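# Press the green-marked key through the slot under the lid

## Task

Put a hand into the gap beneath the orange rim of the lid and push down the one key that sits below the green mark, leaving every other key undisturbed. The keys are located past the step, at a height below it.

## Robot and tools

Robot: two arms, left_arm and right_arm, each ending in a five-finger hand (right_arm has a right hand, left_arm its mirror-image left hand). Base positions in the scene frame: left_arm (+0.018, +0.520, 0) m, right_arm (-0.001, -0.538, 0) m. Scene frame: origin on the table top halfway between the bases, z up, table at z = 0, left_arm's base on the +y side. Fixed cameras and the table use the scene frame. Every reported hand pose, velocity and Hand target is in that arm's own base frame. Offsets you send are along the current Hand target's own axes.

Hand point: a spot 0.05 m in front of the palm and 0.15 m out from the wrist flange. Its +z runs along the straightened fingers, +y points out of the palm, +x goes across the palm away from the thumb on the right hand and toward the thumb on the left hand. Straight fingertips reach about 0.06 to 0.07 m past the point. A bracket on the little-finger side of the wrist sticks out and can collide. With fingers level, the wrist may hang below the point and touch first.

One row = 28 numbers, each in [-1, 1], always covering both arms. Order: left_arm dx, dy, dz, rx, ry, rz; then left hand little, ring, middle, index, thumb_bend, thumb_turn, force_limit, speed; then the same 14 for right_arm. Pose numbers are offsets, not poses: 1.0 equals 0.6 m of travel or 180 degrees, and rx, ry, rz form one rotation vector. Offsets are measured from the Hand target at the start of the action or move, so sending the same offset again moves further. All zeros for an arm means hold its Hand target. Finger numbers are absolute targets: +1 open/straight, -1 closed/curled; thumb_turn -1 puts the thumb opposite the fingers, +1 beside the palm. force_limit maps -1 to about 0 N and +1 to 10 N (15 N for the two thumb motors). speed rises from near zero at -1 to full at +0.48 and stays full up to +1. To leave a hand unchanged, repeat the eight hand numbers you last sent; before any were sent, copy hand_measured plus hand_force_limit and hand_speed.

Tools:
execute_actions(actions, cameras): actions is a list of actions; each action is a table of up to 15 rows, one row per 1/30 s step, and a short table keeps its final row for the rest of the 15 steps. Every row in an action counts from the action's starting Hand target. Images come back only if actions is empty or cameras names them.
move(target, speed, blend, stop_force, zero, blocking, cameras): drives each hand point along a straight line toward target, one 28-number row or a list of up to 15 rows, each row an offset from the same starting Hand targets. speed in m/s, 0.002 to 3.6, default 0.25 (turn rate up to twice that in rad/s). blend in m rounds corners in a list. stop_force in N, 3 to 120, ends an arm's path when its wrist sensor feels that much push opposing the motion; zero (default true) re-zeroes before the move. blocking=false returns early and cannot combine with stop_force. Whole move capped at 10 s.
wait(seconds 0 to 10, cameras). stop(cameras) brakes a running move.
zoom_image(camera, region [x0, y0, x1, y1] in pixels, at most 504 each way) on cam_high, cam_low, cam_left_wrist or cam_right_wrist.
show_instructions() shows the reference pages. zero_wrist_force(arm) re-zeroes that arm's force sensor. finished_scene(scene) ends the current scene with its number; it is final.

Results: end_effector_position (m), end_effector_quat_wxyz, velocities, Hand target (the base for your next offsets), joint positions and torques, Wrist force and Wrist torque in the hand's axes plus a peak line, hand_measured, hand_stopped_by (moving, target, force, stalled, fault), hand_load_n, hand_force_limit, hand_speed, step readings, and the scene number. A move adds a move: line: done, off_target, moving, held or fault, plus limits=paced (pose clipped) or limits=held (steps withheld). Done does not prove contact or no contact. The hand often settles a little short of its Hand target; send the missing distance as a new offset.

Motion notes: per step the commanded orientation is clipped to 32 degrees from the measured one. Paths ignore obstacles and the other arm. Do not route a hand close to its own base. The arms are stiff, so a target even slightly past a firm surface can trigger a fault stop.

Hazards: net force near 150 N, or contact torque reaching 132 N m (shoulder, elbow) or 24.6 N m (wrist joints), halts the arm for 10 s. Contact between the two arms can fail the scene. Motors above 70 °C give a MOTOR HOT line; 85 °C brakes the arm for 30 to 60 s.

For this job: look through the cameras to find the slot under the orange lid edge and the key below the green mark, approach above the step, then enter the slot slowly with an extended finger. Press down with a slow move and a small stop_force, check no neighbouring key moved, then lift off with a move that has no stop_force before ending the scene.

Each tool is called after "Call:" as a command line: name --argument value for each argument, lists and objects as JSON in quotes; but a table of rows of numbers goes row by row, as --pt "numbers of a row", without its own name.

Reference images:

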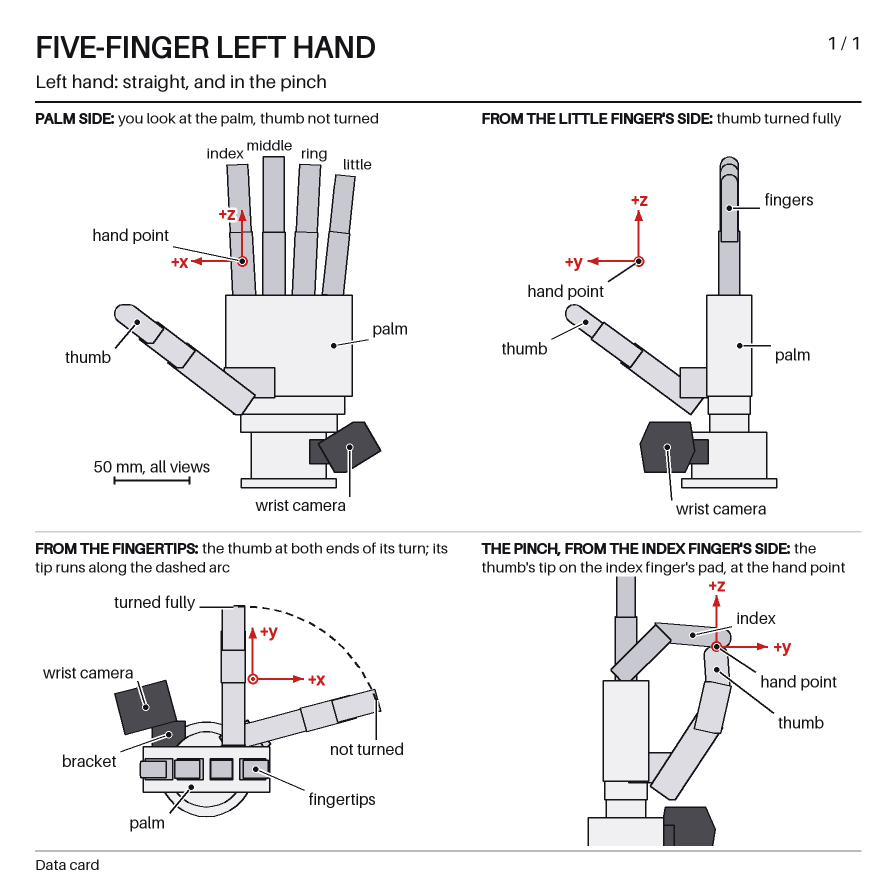

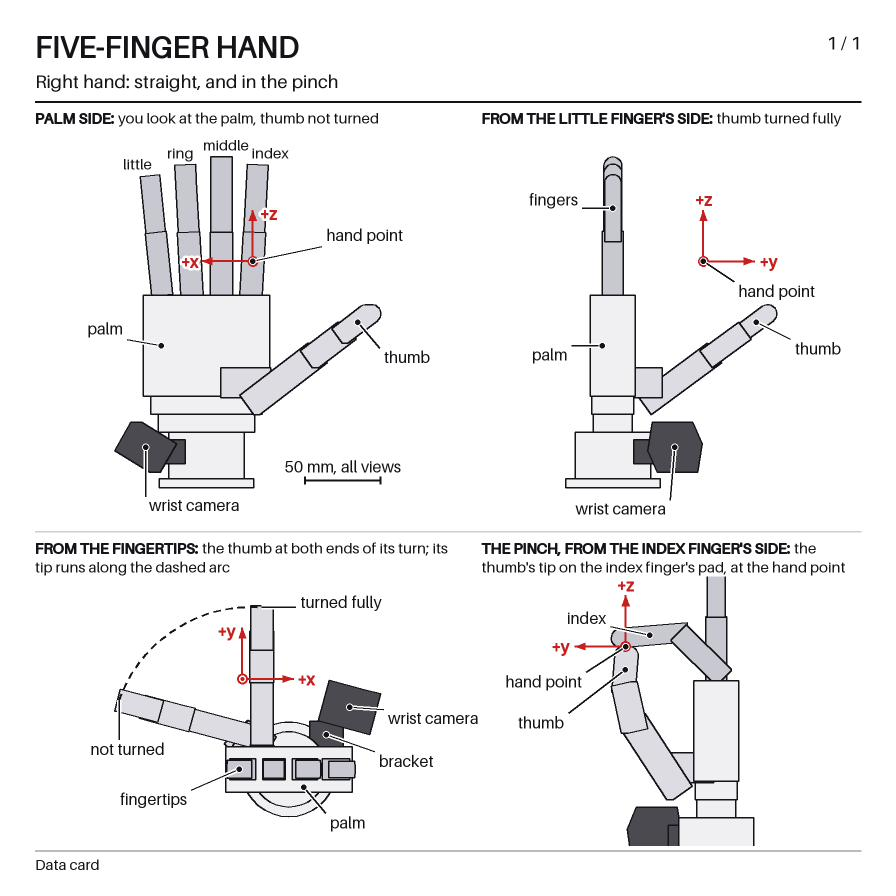

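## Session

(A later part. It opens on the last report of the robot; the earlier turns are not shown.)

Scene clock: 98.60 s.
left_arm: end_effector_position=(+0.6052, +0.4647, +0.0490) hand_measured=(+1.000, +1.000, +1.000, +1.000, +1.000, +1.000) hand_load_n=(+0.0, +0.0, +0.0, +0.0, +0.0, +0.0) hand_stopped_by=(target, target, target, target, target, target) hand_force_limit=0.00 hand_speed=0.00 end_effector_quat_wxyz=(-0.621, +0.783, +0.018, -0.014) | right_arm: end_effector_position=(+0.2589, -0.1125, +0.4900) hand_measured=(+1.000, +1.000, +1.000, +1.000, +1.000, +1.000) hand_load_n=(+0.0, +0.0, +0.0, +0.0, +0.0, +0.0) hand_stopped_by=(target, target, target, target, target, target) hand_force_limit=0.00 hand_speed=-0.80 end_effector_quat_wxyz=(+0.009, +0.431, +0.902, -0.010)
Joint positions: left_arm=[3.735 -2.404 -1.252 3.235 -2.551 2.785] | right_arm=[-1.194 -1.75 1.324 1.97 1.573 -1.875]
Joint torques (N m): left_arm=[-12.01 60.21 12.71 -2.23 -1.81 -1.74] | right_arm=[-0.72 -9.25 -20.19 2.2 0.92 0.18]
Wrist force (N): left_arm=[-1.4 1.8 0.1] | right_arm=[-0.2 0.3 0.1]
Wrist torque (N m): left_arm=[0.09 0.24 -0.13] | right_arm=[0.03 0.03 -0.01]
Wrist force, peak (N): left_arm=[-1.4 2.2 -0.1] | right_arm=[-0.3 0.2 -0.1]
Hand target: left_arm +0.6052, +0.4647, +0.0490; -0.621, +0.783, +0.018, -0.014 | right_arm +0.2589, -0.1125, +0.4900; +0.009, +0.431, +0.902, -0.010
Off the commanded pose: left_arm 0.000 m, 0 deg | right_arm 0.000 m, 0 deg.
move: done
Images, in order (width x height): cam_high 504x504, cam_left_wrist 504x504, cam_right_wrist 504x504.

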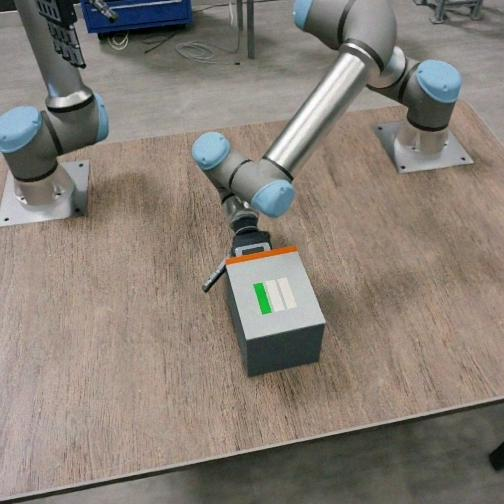

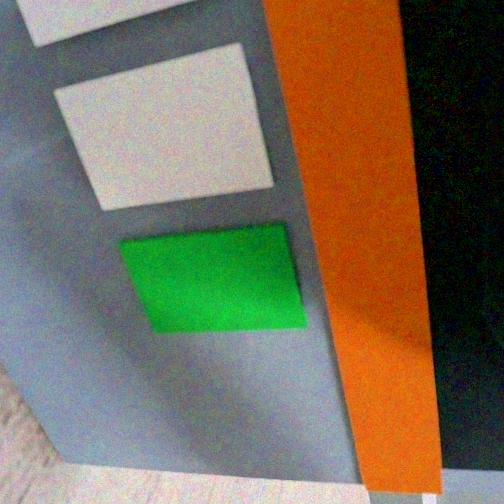

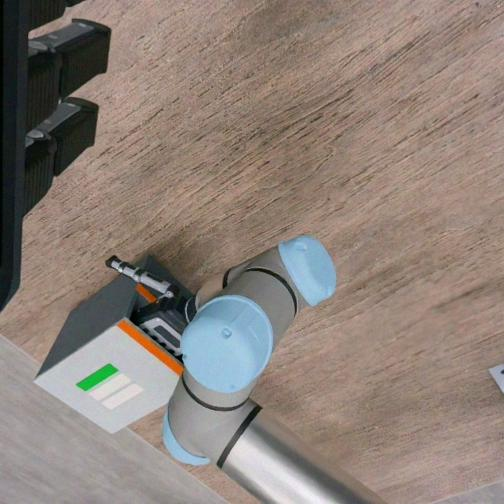

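Call:
zoom_image --camera "cam_right_wrist" --region '[90, 240, 210, 390]'

Call:
zoom_image --camera "cam_high" --region '[190, 210, 310, 330]'

Call:
zoom_image --camera "cam_left_wrist" --region '[380, 0, 504, 340]'

Scaled by 3.360.

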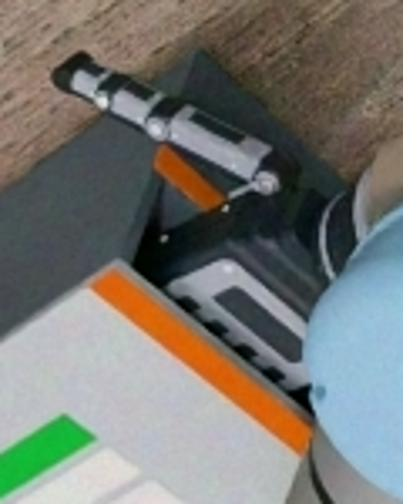

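Scaled by 4.200.

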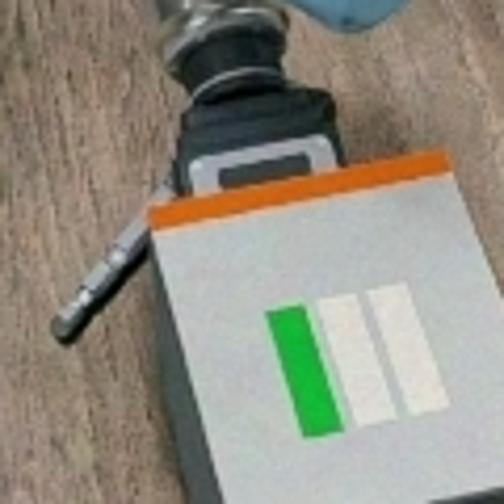

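Scaled by 1.482.

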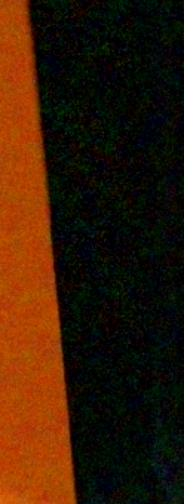

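Call:
move --target '[0, 0, 0, 0, 0, 0, 1, 1, 0.4, 1, 1, 1, -0.6, -0.8, 0,0,0,0,0,0, 1,1,1,1,1,1,0,-0.8]'

Scene clock: 102.53 s.
left_arm: end_effector_position=(+0.6052, +0.4647, +0.0490) hand_measured=(+1.000, +1.000, +0.780, +1.000, +1.000, +1.000) hand_load_n=(+0.0, +0.0, +2.5, +0.0, +0.0, +0.0) hand_stopped_by=(target, target, force, target, target, target) hand_force_limit=-0.60 hand_speed=-0.80 end_effector_quat_wxyz=(-0.621, +0.783, +0.018, -0.014) | right_arm: end_effector_position=(+0.2589, -0.1125, +0.4900) hand_measured=(+1.000, +1.000, +1.000, +1.000, +1.000, +1.000) hand_load_n=(+0.0, +0.0, +0.0, +0.0, +0.0, +0.0) hand_stopped_by=(target, target, target, target, target, target) hand_force_limit=0.00 hand_speed=-0.80 end_effector_quat_wxyz=(+0.009, +0.431, +0.902, -0.010)
Joint positions: left_arm=[3.735 -2.404 -1.252 3.235 -2.551 2.785] | right_arm=[-1.194 -1.75 1.324 1.97 1.573 -1.875]
Joint torques (N m): left_arm=[-12.49 57.64 12.27 -2.05 -1.47 -1.75] | right_arm=[-0.04 -9.38 -19.71 2.17 0.86 0.03]
Wrist force (N): left_arm=[-1.1 -0.2 0.5] | right_arm=[0.0 0.0 -0.1]
Wrist torque (N m): left_arm=[0.15 0.21 -0.08] | right_arm=[-0.01 0.01 0.00]
Wrist force, peak (N): left_arm=[-1.3 2.2 -0.1] | right_arm=[-0.1 0.3 -0.3]
Hand target: left_arm +0.6052, +0.4647, +0.0490; -0.621, +0.783, +0.018, -0.014 | right_arm +0.2589, -0.1125, +0.4900; +0.009, +0.431, +0.902, -0.010
Off the commanded pose: left_arm 0.000 m, 0 deg | right_arm 0.000 m, 0 deg.
move: done

Call:
move --target '[0, 0, 0, 0, 0, 0, 1, 1, 0.39, 1, 1, 1, -0.2, -0.8, 0,0,0,0,0,0, 1,1,1,1,1,1,0,-0.8]' --cameras '["cam_high"]'

Scene clock: 104.33 s.
left_arm: end_effector_position=(+0.6052, +0.4647, +0.0490) hand_measured=(+1.000, +1.000, +0.562, +1.000, +1.000, +1.000) hand_load_n=(+0.0, +0.0, +4.0, +0.0, +0.0, +0.0) hand_stopped_by=(target, target, force, target, target, target) hand_force_limit=-0.20 hand_speed=-0.80 end_effector_quat_wxyz=(-0.621, +0.783, +0.018, -0.014) | right_arm: end_effector_position=(+0.2589, -0.1125, +0.4900) hand_measured=(+1.000, +1.000, +1.000, +1.000, +1.000, +1.000) hand_load_n=(+0.0, +0.0, +0.0, +0.0, -0.5, +0.0) hand_stopped_by=(target, target, target, target, target, target) hand_force_limit=0.00 hand_speed=-0.80 end_effector_quat_wxyz=(+0.009, +0.431, +0.902, -0.010)
Joint positions: left_arm=[3.735 -2.404 -1.252 3.235 -2.551 2.785] | right_arm=[-1.194 -1.75 1.324 1.97 1.573 -1.875]
Joint torques (N m): left_arm=[-8.68 41.78 13.1 -1.68 0.28 -1.27] | right_arm=[-0.19 -9.01 -20.3 2.12 1.04 0.37]
Wrist force (N): left_arm=[-0.4 -8.7 4.3] | right_arm=[-0.1 0.0 0.1]
Wrist torque (N m): left_arm=[-0.12 0.25 0.15] | right_arm=[-0.01 0.03 -0.01]
Wrist force, peak (N): left_arm=[-0.7 -9.2 5.3] | right_arm=[-0.3 0.2 0.2]
Hand target: left_arm +0.6052, +0.4647, +0.0490; -0.621, +0.783, +0.018, -0.014 | right_arm +0.2589, -0.1125, +0.4900; +0.009, +0.431, +0.902, -0.010
Off the commanded pose: left_arm 0.000 m, 0 deg | right_arm 0.000 m, 0 deg.
move: done
Images, in order (width x height): cam_high 504x504.

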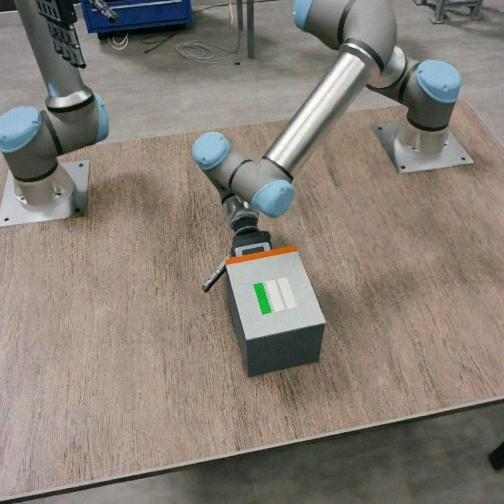

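Call:
move --target '[0, 0, 0, 0, 0, 0, 1, 1, 1, 1, 1, 1, -0.2, -0.3, 0,0,0,0,0,0, 1,1,1,1,1,1,0,-0.8]'

Call:
move --target '[0, 0, 0, 0, 0, 0, 1, 1, 0.4, 1, 1, 1, -0.6, -0.8, 0,0,0,0,0,0, 1,1,1,1,1,1,0,-0.8]'

Scene clock: 106.10 s.
left_arm: end_effector_position=(+0.6052, +0.4647, +0.0489) hand_measured=(+1.000, +1.000, +1.000, +1.000, +1.000, +1.000) hand_load_n=(+0.0, +0.0, +0.0, +0.0, +0.0, +0.0) hand_stopped_by=(target, target, target, target, target, target) hand_force_limit=-0.20 hand_speed=-0.30 end_effector_quat_wxyz=(-0.621, +0.783, +0.018, -0.014) | right_arm: end_effector_position=(+0.2589, -0.1125, +0.4900) hand_measured=(+1.000, +1.000, +1.000, +1.000, +1.000, +1.000) hand_load_n=(+0.0, +0.0, +0.5, +0.0, +0.0, +0.0) hand_stopped_by=(target, target, target, target, target, target) hand_force_limit=0.00 hand_speed=-0.80 end_effector_quat_wxyz=(+0.009, +0.431, +0.902, -0.010)
Joint positions: left_arm=[3.735 -2.404 -1.252 3.235 -2.551 2.785] | right_arm=[-1.194 -1.75 1.324 1.97 1.573 -1.875]
Joint torques (N m): left_arm=[-1.38 50.29 15.51 -1.24 0.61 -0.88] | right_arm=[-0.27 -9.18 -20.31 2.23 1 -0.05]
Wrist force (N): left_arm=[-1.2 1.8 0.0] | right_arm=[0.0 0.0 -0.1]
Wrist torque (N m): left_arm=[0.10 0.20 -0.12] | right_arm=[0.01 0.01 0.00]
Wrist force, peak (N): left_arm=[-0.6 -9.0 4.4] | right_arm=[-0.1 0.5 0.1]
Hand target: left_arm +0.6052, +0.4647, +0.0490; -0.621, +0.783, +0.018, -0.014 | right_arm +0.2589, -0.1125, +0.4900; +0.009, +0.431, +0.902, -0.010
Off the commanded pose: left_arm 0.000 m, 0 deg | right_arm 0.000 m, 0 deg.
move: done

Scene clock: 107.07 s.
left_arm: end_effector_position=(+0.6052, +0.4647, +0.0489) hand_measured=(+1.000, +1.000, +0.614, +1.000, +1.000, +1.000) hand_load_n=(+0.0, +0.0, +1.0, +0.0, +0.0, +0.0) hand_stopped_by=(target, target, force, target, target, target) hand_force_limit=-0.60 hand_speed=-0.80 end_effector_quat_wxyz=(-0.621, +0.783, +0.018, -0.014) | right_arm: end_effector_position=(+0.2589, -0.1125, +0.4900) hand_measured=(+1.000, +1.000, +1.000, +1.000, +1.000, +1.000) hand_load_n=(+0.0, +0.0, +0.0, +0.0, +0.0, +0.0) hand_stopped_by=(target, target, target, target, target, target) hand_force_limit=0.00 hand_speed=-0.80 end_effector_quat_wxyz=(+0.009, +0.431, +0.902, -0.010)
Joint positions: left_arm=[3.735 -2.404 -1.252 3.235 -2.551 2.785] | right_arm=[-1.194 -1.75 1.324 1.97 1.573 -1.875]
Joint torques (N m): left_arm=[4.86 59.15 21.08 -0.04 0.71 -1.15] | right_arm=[0.07 -9.4 -20.6 2.22 1.12 0.08]
Wrist force (N): left_arm=[-1.4 0.0 -1.7] | right_arm=[-0.1 0.3 0.0]
Wrist torque (N m): left_arm=[0.23 0.18 -0.08] | right_arm=[0.04 0.01 0.01]
Wrist force, peak (N): left_arm=[-1.3 2.2 0.1] | right_arm=[-0.3 0.4 0.1]
Hand target: left_arm +0.6052, +0.4647, +0.0490; -0.621, +0.783, +0.018, -0.014 | right_arm +0.2589, -0.1125, +0.4900; +0.009, +0.431, +0.902, -0.010
Off the commanded pose: left_arm 0.000 m, 0 deg | right_arm 0.000 m, 0 deg.
move: done

Call:
move --target '[0, 0, 0, 0, 0, 0, 1, 1, 1, 1, 1, 1, -0.2, -0.3, 0,0,0,0,0,0, 1,1,1,1,1,1,0,-0.8]'

Call:
wait --seconds 2

Call:
move --target '[0, 0, 0, 0, 0, 0, 1, 1, 0.4, 1, 1, 1, -0.8, -0.85, 0,0,0,0,0,0, 1,1,1,1,1,1,0,-0.8]'

Scene clock: 109.73 s.
left_arm: end_effector_position=(+0.6052, +0.4647, +0.0490) hand_measured=(+1.000, +1.000, +1.000, +1.000, +1.000, +1.000) hand_load_n=(+0.0, +0.0, +0.0, +0.0, +0.0, +0.0) hand_stopped_by=(target, target, target, target, target, target) hand_force_limit=-0.20 hand_speed=-0.30 end_effector_quat_wxyz=(-0.621, +0.783, +0.018, -0.014) | right_arm: end_effector_position=(+0.2589, -0.1125, +0.4900) hand_measured=(+1.000, +1.000, +1.000, +1.000, +1.000, +1.000) hand_load_n=(+0.0, +0.0, +0.0, +0.0, +0.0, +0.0) hand_stopped_by=(target, target, target, target, target, target) hand_force_limit=0.00 hand_speed=-0.80 end_effector_quat_wxyz=(+0.009, +0.431, +0.902, -0.010)
Joint positions: left_arm=[3.735 -2.404 -1.252 3.235 -2.551 2.785] | right_arm=[-1.194 -1.75 1.324 1.97 1.573 -1.875]
Joint torques (N m): left_arm=[9.62 59.53 24.94 2.04 0.87 -1.1] | right_arm=[-0.19 -9.66 -21.44 2 1.02 0.08]
Wrist force (N): left_arm=[-1.3 2.0 -0.1] | right_arm=[0.0 0.0 -0.1]
Wrist torque (N m): left_arm=[0.13 0.21 -0.12] | right_arm=[0.01 0.01 0.00]
Wrist force, peak (N): left_arm=[-1.5 -0.6 -1.9] | right_arm=[-0.4 0.2 0.2]
Hand target: left_arm +0.6052, +0.4647, +0.0490; -0.621, +0.783, +0.018, -0.014 | right_arm +0.2589, -0.1125, +0.4900; +0.009, +0.431, +0.902, -0.010
Off the commanded pose: left_arm 0.000 m, 0 deg | right_arm 0.000 m, 0 deg.
move: done

Scene clock: 111.73 s.
left_arm: end_effector_position=(+0.6052, +0.4647, +0.0490) hand_measured=(+1.000, +1.000, +1.000, +1.000, +1.000, +1.000) hand_load_n=(+0.0, +0.0, +0.0, +0.0, +0.0, +0.0) hand_stopped_by=(target, target, target, target, target, target) hand_force_limit=-0.20 hand_speed=-0.30 end_effector_quat_wxyz=(-0.621, +0.783, +0.018, -0.014) | right_arm: end_effector_position=(+0.2589, -0.1125, +0.4900) hand_measured=(+1.000, +1.000, +1.000, +1.000, +1.000, +1.000) hand_load_n=(+0.0, +0.0, +0.0, +0.0, +0.0, +0.0) hand_stopped_by=(target, target, target, target, target, target) hand_force_limit=0.00 hand_speed=-0.80 end_effector_quat_wxyz=(+0.009, +0.431, +0.902, -0.010)
Joint positions: left_arm=[3.735 -2.404 -1.252 3.235 -2.551 2.785] | right_arm=[-1.194 -1.75 1.324 1.97 1.573 -1.875]
Joint torques (N m): left_arm=[10.94 59.49 25.84 2.22 0.74 -0.62] | right_arm=[-0.99 -8.48 -21.23 2.24 1.18 0.16]
Wrist force (N): left_arm=[-1.3 2.1 0.1] | right_arm=[-0.1 -0.1 0.1]
Wrist torque (N m): left_arm=[0.13 0.21 -0.12] | right_arm=[-0.02 0.02 -0.01]
Wrist force, peak (N): left_arm=[-1.4 2.2 0.1] | right_arm=[-0.2 0.3 0.2]
Hand target: left_arm +0.6052, +0.4647, +0.0490; -0.621, +0.783, +0.018, -0.014 | right_arm +0.2589, -0.1125, +0.4900; +0.009, +0.431, +0.902, -0.010
Off the commanded pose: left_arm 0.000 m, 0 deg | right_arm 0.000 m, 0 deg.
wait: 2.00 s; at rest by 0.17 s

Scene clock: 112.93 s.
left_arm: end_effector_position=(+0.6052, +0.4647, +0.0490) hand_measured=(+1.000, +1.000, +0.612, +1.000, +1.000, +1.000) hand_load_n=(+0.0, +0.0, +1.5, +0.0, +0.0, +0.0) hand_stopped_by=(target, target, force, target, target, target) hand_force_limit=-0.80 hand_speed=-0.85 end_effector_quat_wxyz=(-0.621, +0.783, +0.018, -0.014) | right_arm: end_effector_position=(+0.2589, -0.1125, +0.4900) hand_measured=(+1.000, +1.000, +1.000, +1.000, +1.000, +1.000) hand_load_n=(+0.0, +0.0, +0.0, +0.0, -0.5, +0.0) hand_stopped_by=(target, target, target, target, target, target) hand_force_limit=0.00 hand_speed=-0.80 end_effector_quat_wxyz=(+0.009, +0.431, +0.902, -0.010)
Joint positions: left_arm=[3.735 -2.404 -1.252 3.235 -2.551 2.785] | right_arm=[-1.194 -1.75 1.324 1.97 1.573 -1.875]
Joint torques (N m): left_arm=[9.93 59.64 25.95 1.96 1.02 -0.52] | right_arm=[0.4 -10.18 -20.85 2.27 1.07 0.13]
Wrist force (N): left_arm=[-1.0 -0.8 -1.9] | right_arm=[-0.1 -0.1 0.0]
Wrist torque (N m): left_arm=[0.23 0.14 -0.06] | right_arm=[-0.02 0.02 -0.01]
Wrist force, peak (N): left_arm=[-1.4 2.0 -0.1] | right_arm=[-0.4 0.2 0.0]
Hand target: left_arm +0.6052, +0.4647, +0.0490; -0.621, +0.783, +0.018, -0.014 | right_arm +0.2589, -0.1125, +0.4900; +0.009, +0.431, +0.902, -0.010
Off the commanded pose: left_arm 0.000 m, 0 deg | right_arm 0.000 m, 0 deg.
move: done

Call:
move --target '[0, 0, 0, 0, 0, 0, 1, 1, 1, 1, 1, 1, -0.2, -0.3, 0,0,0,0,0,0, 1,1,1,1,1,1,0,-0.8]'

Call:
move --target '[0, -0.003, 0.0126, 0, 0, 0, 1, 1, 1, 1, 1, 1, -0.2, -0.3, 0,0,0,0,0,0, 1,1,1,1,1,1,0,-0.8]' --speed 0.03 --stop_force 5

Call:
move --target '[0, 0, 0, 0, 0, 0, 1, 1, 0.45, 1, 1, 1, -0.8, -0.88, 0,0,0,0,0,0, 1,1,1,1,1,1,0,-0.8]'

Scene clock: 120.43 s.
left_arm: end_effector_position=(+0.6052, +0.4647, +0.0490) hand_measured=(+1.000, +1.000, +1.000, +1.000, +1.000, +1.000) hand_load_n=(+0.0, +0.0, +0.0, -0.5, +0.0, -0.5) hand_stopped_by=(target, target, target, target, target, target) hand_force_limit=-0.20 hand_speed=-0.30 end_effector_quat_wxyz=(-0.621, +0.783, +0.018, -0.014) | right_arm: end_effector_position=(+0.2589, -0.1125, +0.4900) hand_measured=(+1.000, +1.000, +1.000, +1.000, +1.000, +1.000) hand_load_n=(+0.0, +0.0, +0.0, +0.0, +0.0, +0.0) hand_stopped_by=(target, target, target, target, target, target) hand_force_limit=0.00 hand_speed=-0.80 end_effector_quat_wxyz=(+0.009, +0.431, +0.902, -0.010)
Joint positions: left_arm=[3.735 -2.404 -1.252 3.235 -2.551 2.785] | right_arm=[-1.194 -1.75 1.324 1.97 1.573 -1.875]
Joint torques (N m): left_arm=[9.36 54.78 25.89 0.79 0.91 -0.34] | right_arm=[-0.34 -9.65 -20.42 2.25 1.22 0.02]
Wrist force (N): left_arm=[-1.1 2.0 0.1] | right_arm=[-0.3 0.1 0.1]
Wrist torque (N m): left_arm=[0.11 0.18 -0.10] | right_arm=[0.00 0.05 -0.01]
Wrist force, peak (N): left_arm=[-1.5 -0.7 -2.2] | right_arm=[-0.2 0.4 0.1]
Hand target: left_arm +0.6052, +0.4647, +0.0490; -0.621, +0.783, +0.018, -0.014 | right_arm +0.2589, -0.1125, +0.4900; +0.009, +0.431, +0.902, -0.010
Off the commanded pose: left_arm 0.000 m, 0 deg | right_arm 0.000 m, 0 deg.
move: done

Scene clock: 122.07 s.
left_arm: end_effector_position=(+0.6048, +0.4725, +0.0490) hand_measured=(+1.000, +1.000, +1.000, +1.000, +1.000, +1.000) hand_load_n=(+0.0, +0.0, +0.0, +0.0, +0.0, +0.0) hand_stopped_by=(target, target, target, target, target, target) hand_force_limit=-0.20 hand_speed=-0.30 end_effector_quat_wxyz=(-0.621, +0.783, +0.018, -0.014) | right_arm: end_effector_position=(+0.2589, -0.1125, +0.4900) hand_measured=(+1.000, +1.000, +1.000, +1.000, +1.000, +1.000) hand_load_n=(+0.0, +0.0, +0.0, +0.0, +0.0, +0.0) hand_stopped_by=(target, target, target, target, target, target) hand_force_limit=0.00 hand_speed=-0.80 end_effector_quat_wxyz=(+0.009, +0.431, +0.902, -0.010)
Joint positions: left_arm=[3.746 -2.408 -1.243 3.237 -2.542 2.793] | right_arm=[-1.194 -1.75 1.324 1.97 1.573 -1.875]
Joint torques (N m): left_arm=[-12.39 58.61 11.91 -0.67 -1.22 -1.62] | right_arm=[0.04 -10.04 -20.97 2.24 1.24 0.07]
Wrist force (N): left_arm=[-1.0 2.0 -0.1] | right_arm=[-0.2 0.1 0.0]
Wrist torque (N m): left_arm=[0.14 0.16 -0.15] | right_arm=[0.01 0.03 -0.01]
Wrist force, peak (N): left_arm=[-1.3 2.1 -0.1] | right_arm=[-0.3 0.3 0.1]
Hand target: left_arm +0.6048, +0.4725, +0.0490; -0.621, +0.783, +0.018, -0.014 | right_arm +0.2589, -0.1125, +0.4900; +0.009, +0.431, +0.902, -0.010
Off the commanded pose: left_arm 0.000 m, 0 deg | right_arm 0.000 m, 0 deg.
move: done

Scene clock: 123.43 s.
left_arm: end_effector_position=(+0.6048, +0.4725, +0.0490) hand_measured=(+1.000, +1.000, +0.634, +1.000, +1.000, +1.000) hand_load_n=(+0.0, +0.0, +3.5, +0.0, +0.0, +0.0) hand_stopped_by=(target, target, force, target, target, target) hand_force_limit=-0.80 hand_speed=-0.88 end_effector_quat_wxyz=(-0.621, +0.783, +0.018, -0.014) | right_arm: end_effector_position=(+0.2589, -0.1125, +0.4900) hand_measured=(+1.000, +1.000, +1.000, +1.000, +1.000, +1.000) hand_load_n=(+0.0, +0.0, +0.0, +0.0, +0.0, +0.0) hand_stopped_by=(target, target, target, target, target, target) hand_force_limit=0.00 hand_speed=-0.80 end_effector_quat_wxyz=(+0.009, +0.431, +0.902, -0.010)
Joint positions: left_arm=[3.746 -2.408 -1.243 3.237 -2.542 2.793] | right_arm=[-1.194 -1.75 1.324 1.97 1.573 -1.875]
Joint torques (N m): left_arm=[-12.08 58.93 13.31 -1.7 -1.48 -1.44] | right_arm=[-0.17 -10.36 -21.6 2.3 1.21 0.04]
Wrist force (N): left_arm=[-1.5 -0.7 0.8] | right_arm=[-0.1 0.3 0.1]
Wrist torque (N m): left_arm=[0.22 0.18 -0.09] | right_arm=[0.04 0.01 0.01]
Wrist force, peak (N): left_arm=[-1.4 2.1 0.0] | right_arm=[0.0 0.5 0.2]
Hand target: left_arm +0.6048, +0.4725, +0.0490; -0.621, +0.783, +0.018, -0.014 | right_arm +0.2589, -0.1125, +0.4900; +0.009, +0.431, +0.902, -0.010
Off the commanded pose: left_arm 0.000 m, 0 deg | right_arm 0.000 m, 0 deg.
move: done

Call:
execute_actions --actions '[[[0,0,0,0,0,0,1,1,0.4,1,1,1,0.0,-0.8,0,0,0,0,0,0,1,1,1,1,1,1,0,-0.8]]]' --cameras '[]'

Scene clock: 127.53 s.
left_arm: end_effector_position=(+0.6048, +0.4725, +0.0490) hand_measured=(+1.000, +1.000, +0.622, +1.000, +1.000, +1.000) hand_load_n=(+0.0, +0.0, +10.0, +0.0, +0.0, +0.0) hand_stopped_by=(target, target, force, target, target, target) hand_force_limit=0.00 hand_speed=-0.80 end_effector_quat_wxyz=(-0.621, +0.783, +0.018, -0.014) | right_arm: end_effector_position=(+0.2589, -0.1125, +0.4900) hand_measured=(+1.000, +1.000, +1.000, +1.000, +1.000, +1.000) hand_load_n=(+0.0, +0.0, +0.0, +0.0, +0.0, +0.0) hand_stopped_by=(target, target, target, target, target, target) hand_force_limit=0.00 hand_speed=-0.80 end_effector_quat_wxyz=(+0.009, +0.431, +0.902, -0.010)
Joint positions: left_arm=[3.746 -2.408 -1.243 3.237 -2.542 2.793] | right_arm=[-1.194 -1.75 1.324 1.97 1.573 -1.875]
Joint torques (N m): left_arm=[-11.34 42.81 15.06 -1.88 0.95 -1.24] | right_arm=[-0.45 -9.62 -20.9 2.33 1.29 0]
Wrist force (N): left_arm=[-1.5 -7.1 1.5] | right_arm=[-0.2 0.1 -0.1]
Wrist torque (N m): left_arm=[0.40 0.20 0.01] | right_arm=[0.02 0.03 -0.01]
Wrist force, peak (N): left_arm=[-1.7 -8.5 2.1] | right_arm=[0.1 0.4 0.3]
Hand target: left_arm +0.6048, +0.4725, +0.0490; -0.621, +0.783, +0.018, -0.014 | right_arm +0.2589, -0.1125, +0.4900; +0.009, +0.431, +0.902, -0.010
Off the commanded pose: left_arm 0.000 m, 0 deg | right_arm 0.000 m, 0 deg.
Step readings (end_effector_position of left_arm | right_arm):
0: (+0.6048, +0.4725, +0.0490) | (+0.2589, -0.1125, +0.4900)
1: (+0.6048, +0.4725, +0.0490) | (+0.2589, -0.1125, +0.4900)
2: (+0.6048, +0.4725, +0.0490) | (+0.2589, -0.1125, +0.4900)
4: (+0.6048, +0.4725, +0.0490) | (+0.2589, -0.1125, +0.4900)
8: (+0.6048, +0.4725, +0.0490) | (+0.2589, -0.1125, +0.4900)
15: (+0.6048, +0.4725, +0.0490) | (+0.2589, -0.1125, +0.4900)
No camera images: "cameras" was empty.

Call:
execute_actions --actions '[[[0,0,0,0,0,0,1,1,1,1,1,1,0.0,0.0,0,0,0,0,0,0,1,1,1,1,1,1,0,-0.8]]]' --cameras '[]'

Call:
execute_actions --actions '[[[0,0,0,0,0,0,1,1,0.3,1,1,1,-0.8,-0.7,0,0,0,0,0,0,1,1,1,1,1,1,0,-0.8]]]' --cameras '["cam_high"]'

Scene clock: 128.90 s.
left_arm: end_effector_position=(+0.6048, +0.4724, +0.0489) hand_measured=(+1.000, +1.000, +1.000, +1.000, +1.000, +1.000) hand_load_n=(+0.0, +0.0, +0.0, +0.0, -0.5, -0.5) hand_stopped_by=(target, target, target, target, target, target) hand_force_limit=0.00 hand_speed=0.00 end_effector_quat_wxyz=(-0.621, +0.783, +0.018, -0.014) | right_arm: end_effector_position=(+0.2589, -0.1125, +0.4900) hand_measured=(+1.000, +1.000, +1.000, +1.000, +1.000, +1.000) hand_load_n=(+0.0, +0.0, +0.0, +0.0, +0.0, +0.0) hand_stopped_by=(target, target, target, target, target, target) hand_force_limit=0.00 hand_speed=-0.80 end_effector_quat_wxyz=(+0.009, +0.431, +0.902, -0.010)
Joint positions: left_arm=[3.746 -2.408 -1.243 3.237 -2.542 2.793] | right_arm=[-1.194 -1.75 1.324 1.97 1.573 -1.875]
Joint torques (N m): left_arm=[-8.13 54.46 15.54 -1.72 0.91 -1.67] | right_arm=[0.25 -10.43 -21.79 2.34 1.33 0.09]
Wrist force (N): left_arm=[-1.2 1.8 -0.2] | right_arm=[0.0 0.2 0.0]
Wrist torque (N m): left_arm=[0.11 0.17 -0.15] | right_arm=[0.03 0.01 0.01]
Wrist force, peak (N): left_arm=[-1.5 -7.3 1.7] | right_arm=[-0.2 0.2 0.2]
Hand target: left_arm +0.6048, +0.4725, +0.0490; -0.621, +0.783, +0.018, -0.014 | right_arm +0.2589, -0.1125, +0.4900; +0.009, +0.431, +0.902, -0.010
Off the commanded pose: left_arm 0.000 m, 0 deg | right_arm 0.000 m, 0 deg.
Step readings (end_effector_position of left_arm | right_arm):
0: (+0.6048, +0.4725, +0.0490) | (+0.2589, -0.1125, +0.4900)
1: (+0.6048, +0.4725, +0.0490) | (+0.2589, -0.1125, +0.4900)
2: (+0.6048, +0.4725, +0.0490) | (+0.2589, -0.1125, +0.4900)
4: (+0.6048, +0.4724, +0.0489) | (+0.2589, -0.1125, +0.4900)
8: (+0.6048, +0.4724, +0.0489) | (+0.2589, -0.1125, +0.4900)
15: (+0.6048, +0.4724, +0.0489) | (+0.2589, -0.1125, +0.4900)
No camera images: "cameras" was empty.

Scene clock: 129.63 s.
left_arm: end_effector_position=(+0.6048, +0.4725, +0.0491) hand_measured=(+1.000, +1.000, +0.620, +1.000, +1.000, +1.000) hand_load_n=(+0.0, +0.0, +10.0, -0.5, +0.0, +0.0) hand_stopped_by=(target, target, force, target, target, target) hand_force_limit=-0.80 hand_speed=-0.70 end_effector_quat_wxyz=(-0.621, +0.783, +0.018, -0.014) | right_arm: end_effector_position=(+0.2589, -0.1125, +0.4900) hand_measured=(+1.000, +1.000, +1.000, +1.000, +1.000, +1.000) hand_load_n=(+0.0, +0.0, +0.0, +0.0, +0.0, +0.0) hand_stopped_by=(target, target, target, target, target, target) hand_force_limit=0.00 hand_speed=-0.80 end_effector_quat_wxyz=(+0.009, +0.431, +0.902, -0.010)
Joint positions: left_arm=[3.746 -2.408 -1.243 3.237 -2.542 2.793] | right_arm=[-1.194 -1.75 1.324 1.97 1.573 -1.875]
Joint torques (N m): left_arm=[-7.61 50.94 15.27 -1.69 0.75 -1.53] | right_arm=[0.16 -10.18 -22 2.18 1.41 0.04]
Wrist force (N): left_arm=[-1.6 -6.6 1.7] | right_arm=[-0.2 0.2 0.3]
Wrist torque (N m): left_arm=[0.41 0.16 0.03] | right_arm=[0.02 0.03 -0.01]
Wrist force, peak (N): left_arm=[-2.0 -8.1 2.2] | right_arm=[-0.2 0.2 0.3]
Hand target: left_arm +0.6048, +0.4725, +0.0490; -0.621, +0.783, +0.018, -0.014 | right_arm +0.2589, -0.1125, +0.4900; +0.009, +0.431, +0.902, -0.010
Off the commanded pose: left_arm 0.000 m, 0 deg | right_arm 0.000 m, 0 deg.
Step readings (end_effector_position of left_arm | right_arm):
0: (+0.6048, +0.4724, +0.0489) | (+0.2589, -0.1125, +0.4900)
1: (+0.6048, +0.4724, +0.0489) | (+0.2589, -0.1125, +0.4900)
2: (+0.6048, +0.4724, +0.0489) | (+0.2589, -0.1125, +0.4900)
4: (+0.6048, +0.4724, +0.0489) | (+0.2589, -0.1125, +0.4900)
8: (+0.6048, +0.4724, +0.0489) | (+0.2589, -0.1125, +0.4900)
15: (+0.6048, +0.4724, +0.0490) | (+0.2589, -0.1125, +0.4900)
Images, in order (width x height): cam_high 504x504.

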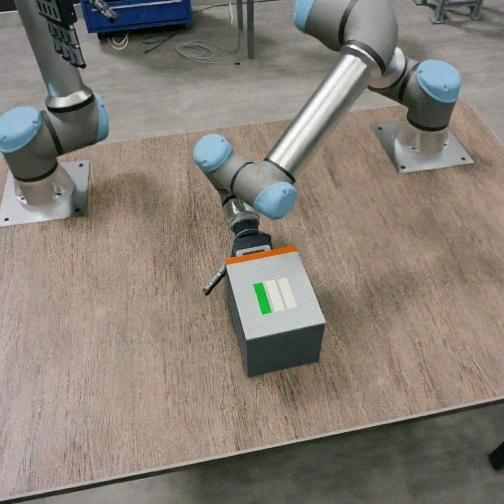

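Call:
execute_actions --actions '[[[0,0,0,0,0,0,1,1,1,1,1,1,0.0,0.3,0,0,0,0,0,0,1,1,1,1,1,1,0,-0.8]]]' --cameras '[]'

Call:
move --target '[0,0,-0.28,0,0,0,1,1,1,1,1,1,0.0,0.3,0,0,0,0,0,0,1,1,1,1,1,1,0,-0.8]' --speed 0.15 --cameras '["cam_high"]'

Scene clock: 130.90 s.
left_arm: end_effector_position=(+0.6048, +0.4724, +0.0490) hand_measured=(+1.000, +1.000, +1.000, +1.000, +1.000, +1.000) hand_load_n=(+0.0, +0.0, +0.0, -0.5, +0.0, +0.0) hand_stopped_by=(target, target, target, target, target, target) hand_force_limit=0.00 hand_speed=0.30 end_effector_quat_wxyz=(-0.621, +0.783, +0.018, -0.014) | right_arm: end_effector_position=(+0.2589, -0.1125, +0.4900) hand_measured=(+1.000, +1.000, +1.000, +1.000, +1.000, +1.000) hand_load_n=(+0.0, +0.0, +0.0, +0.0, +0.0, +0.0) hand_stopped_by=(target, target, target, target, target, target) hand_force_limit=0.00 hand_speed=-0.80 end_effector_quat_wxyz=(+0.009, +0.431, +0.902, -0.010)
Joint positions: left_arm=[3.746 -2.408 -1.243 3.237 -2.542 2.793] | right_arm=[-1.194 -1.75 1.324 1.97 1.573 -1.875]
Joint torques (N m): left_arm=[-5.15 46.02 16.46 -1.71 0.7 -1.35] | right_arm=[-0.18 -10.43 -21.82 2.42 1.43 0.1]
Wrist force (N): left_arm=[-1.2 1.8 -0.1] | right_arm=[-0.3 0.1 -0.1]
Wrist torque (N m): left_arm=[0.12 0.19 -0.15] | right_arm=[0.02 0.06 -0.01]
Wrist force, peak (N): left_arm=[-1.6 -7.5 1.4] | right_arm=[-0.2 0.3 0.2]
Hand target: left_arm +0.6048, +0.4725, +0.0490; -0.621, +0.783, +0.018, -0.014 | right_arm +0.2589, -0.1125, +0.4900; +0.009, +0.431, +0.902, -0.010
Off the commanded pose: left_arm 0.000 m, 0 deg | right_arm 0.000 m, 0 deg.
Step readings (end_effector_position of left_arm | right_arm):
0: (+0.6048, +0.4725, +0.0490) | (+0.2589, -0.1125, +0.4900)
1: (+0.6048, +0.4725, +0.0490) | (+0.2589, -0.1125, +0.4900)
2: (+0.6048, +0.4725, +0.0490) | (+0.2589, -0.1125, +0.4900)
4: (+0.6048, +0.4724, +0.0490) | (+0.2589, -0.1125, +0.4900)
8: (+0.6048, +0.4724, +0.0490) | (+0.2589, -0.1125, +0.4900)
15: (+0.6048, +0.4724, +0.0490) | (+0.2589, -0.1125, +0.4900)
No camera images: "cameras" was empty.

Scene clock: 132.50 s.
left_arm: end_effector_position=(+0.6122, +0.3090, +0.0872) hand_measured=(+1.000, +1.000, +1.000, +1.000, +1.000, +1.000) hand_load_n=(+0.0, +0.0, +0.0, -0.5, +0.0, +0.0) hand_stopped_by=(target, target, target, target, target, target) hand_force_limit=0.00 hand_speed=0.30 end_effector_quat_wxyz=(-0.621, +0.783, +0.018, -0.014) | right_arm: end_effector_position=(+0.2589, -0.1125, +0.4900) hand_measured=(+1.000, +1.000, +1.000, +1.000, +1.000, +1.000) hand_load_n=(+0.0, +0.0, +0.0, +0.0, +0.0, +0.0) hand_stopped_by=(target, target, target, target, target, target) hand_force_limit=0.00 hand_speed=-0.80 end_effector_quat_wxyz=(+0.009, +0.431, +0.902, -0.010)
Joint positions: left_arm=[3.498 -2.342 -1.291 2.983 -2.757 2.527] | right_arm=[-1.194 -1.75 1.324 1.97 1.573 -1.875]
Joint torques (N m): left_arm=[4.57 42.32 12.11 0.82 -0.2 0.28] | right_arm=[0.29 -10.23 -21.33 2.34 1.44 0]
Wrist force (N): left_arm=[-1.3 1.5 0.1] | right_arm=[0.0 0.2 -0.1]
Wrist torque (N m): left_arm=[0.05 0.23 -0.05] | right_arm=[0.03 0.01 0.01]
Wrist force, peak (N): left_arm=[-1.3 2.4 1.3] | right_arm=[0.1 0.3 0.1]
Hand target: left_arm +0.6121, +0.3090, +0.0872; -0.621, +0.783, +0.018, -0.014 | right_arm +0.2589, -0.1125, +0.4900; +0.009, +0.431, +0.902, -0.010
Off the commanded pose: left_arm 0.000 m, 0 deg | right_arm 0.000 m, 0 deg.
move: done
Images, in order (width x height): cam_high 504x504.

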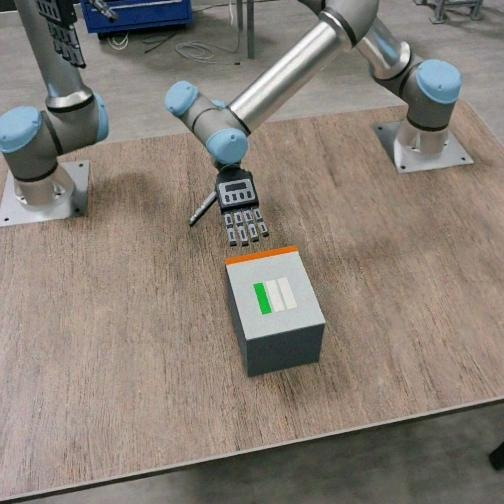

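Call:
finished_scene --scene 1

The scene is finished: the task was done.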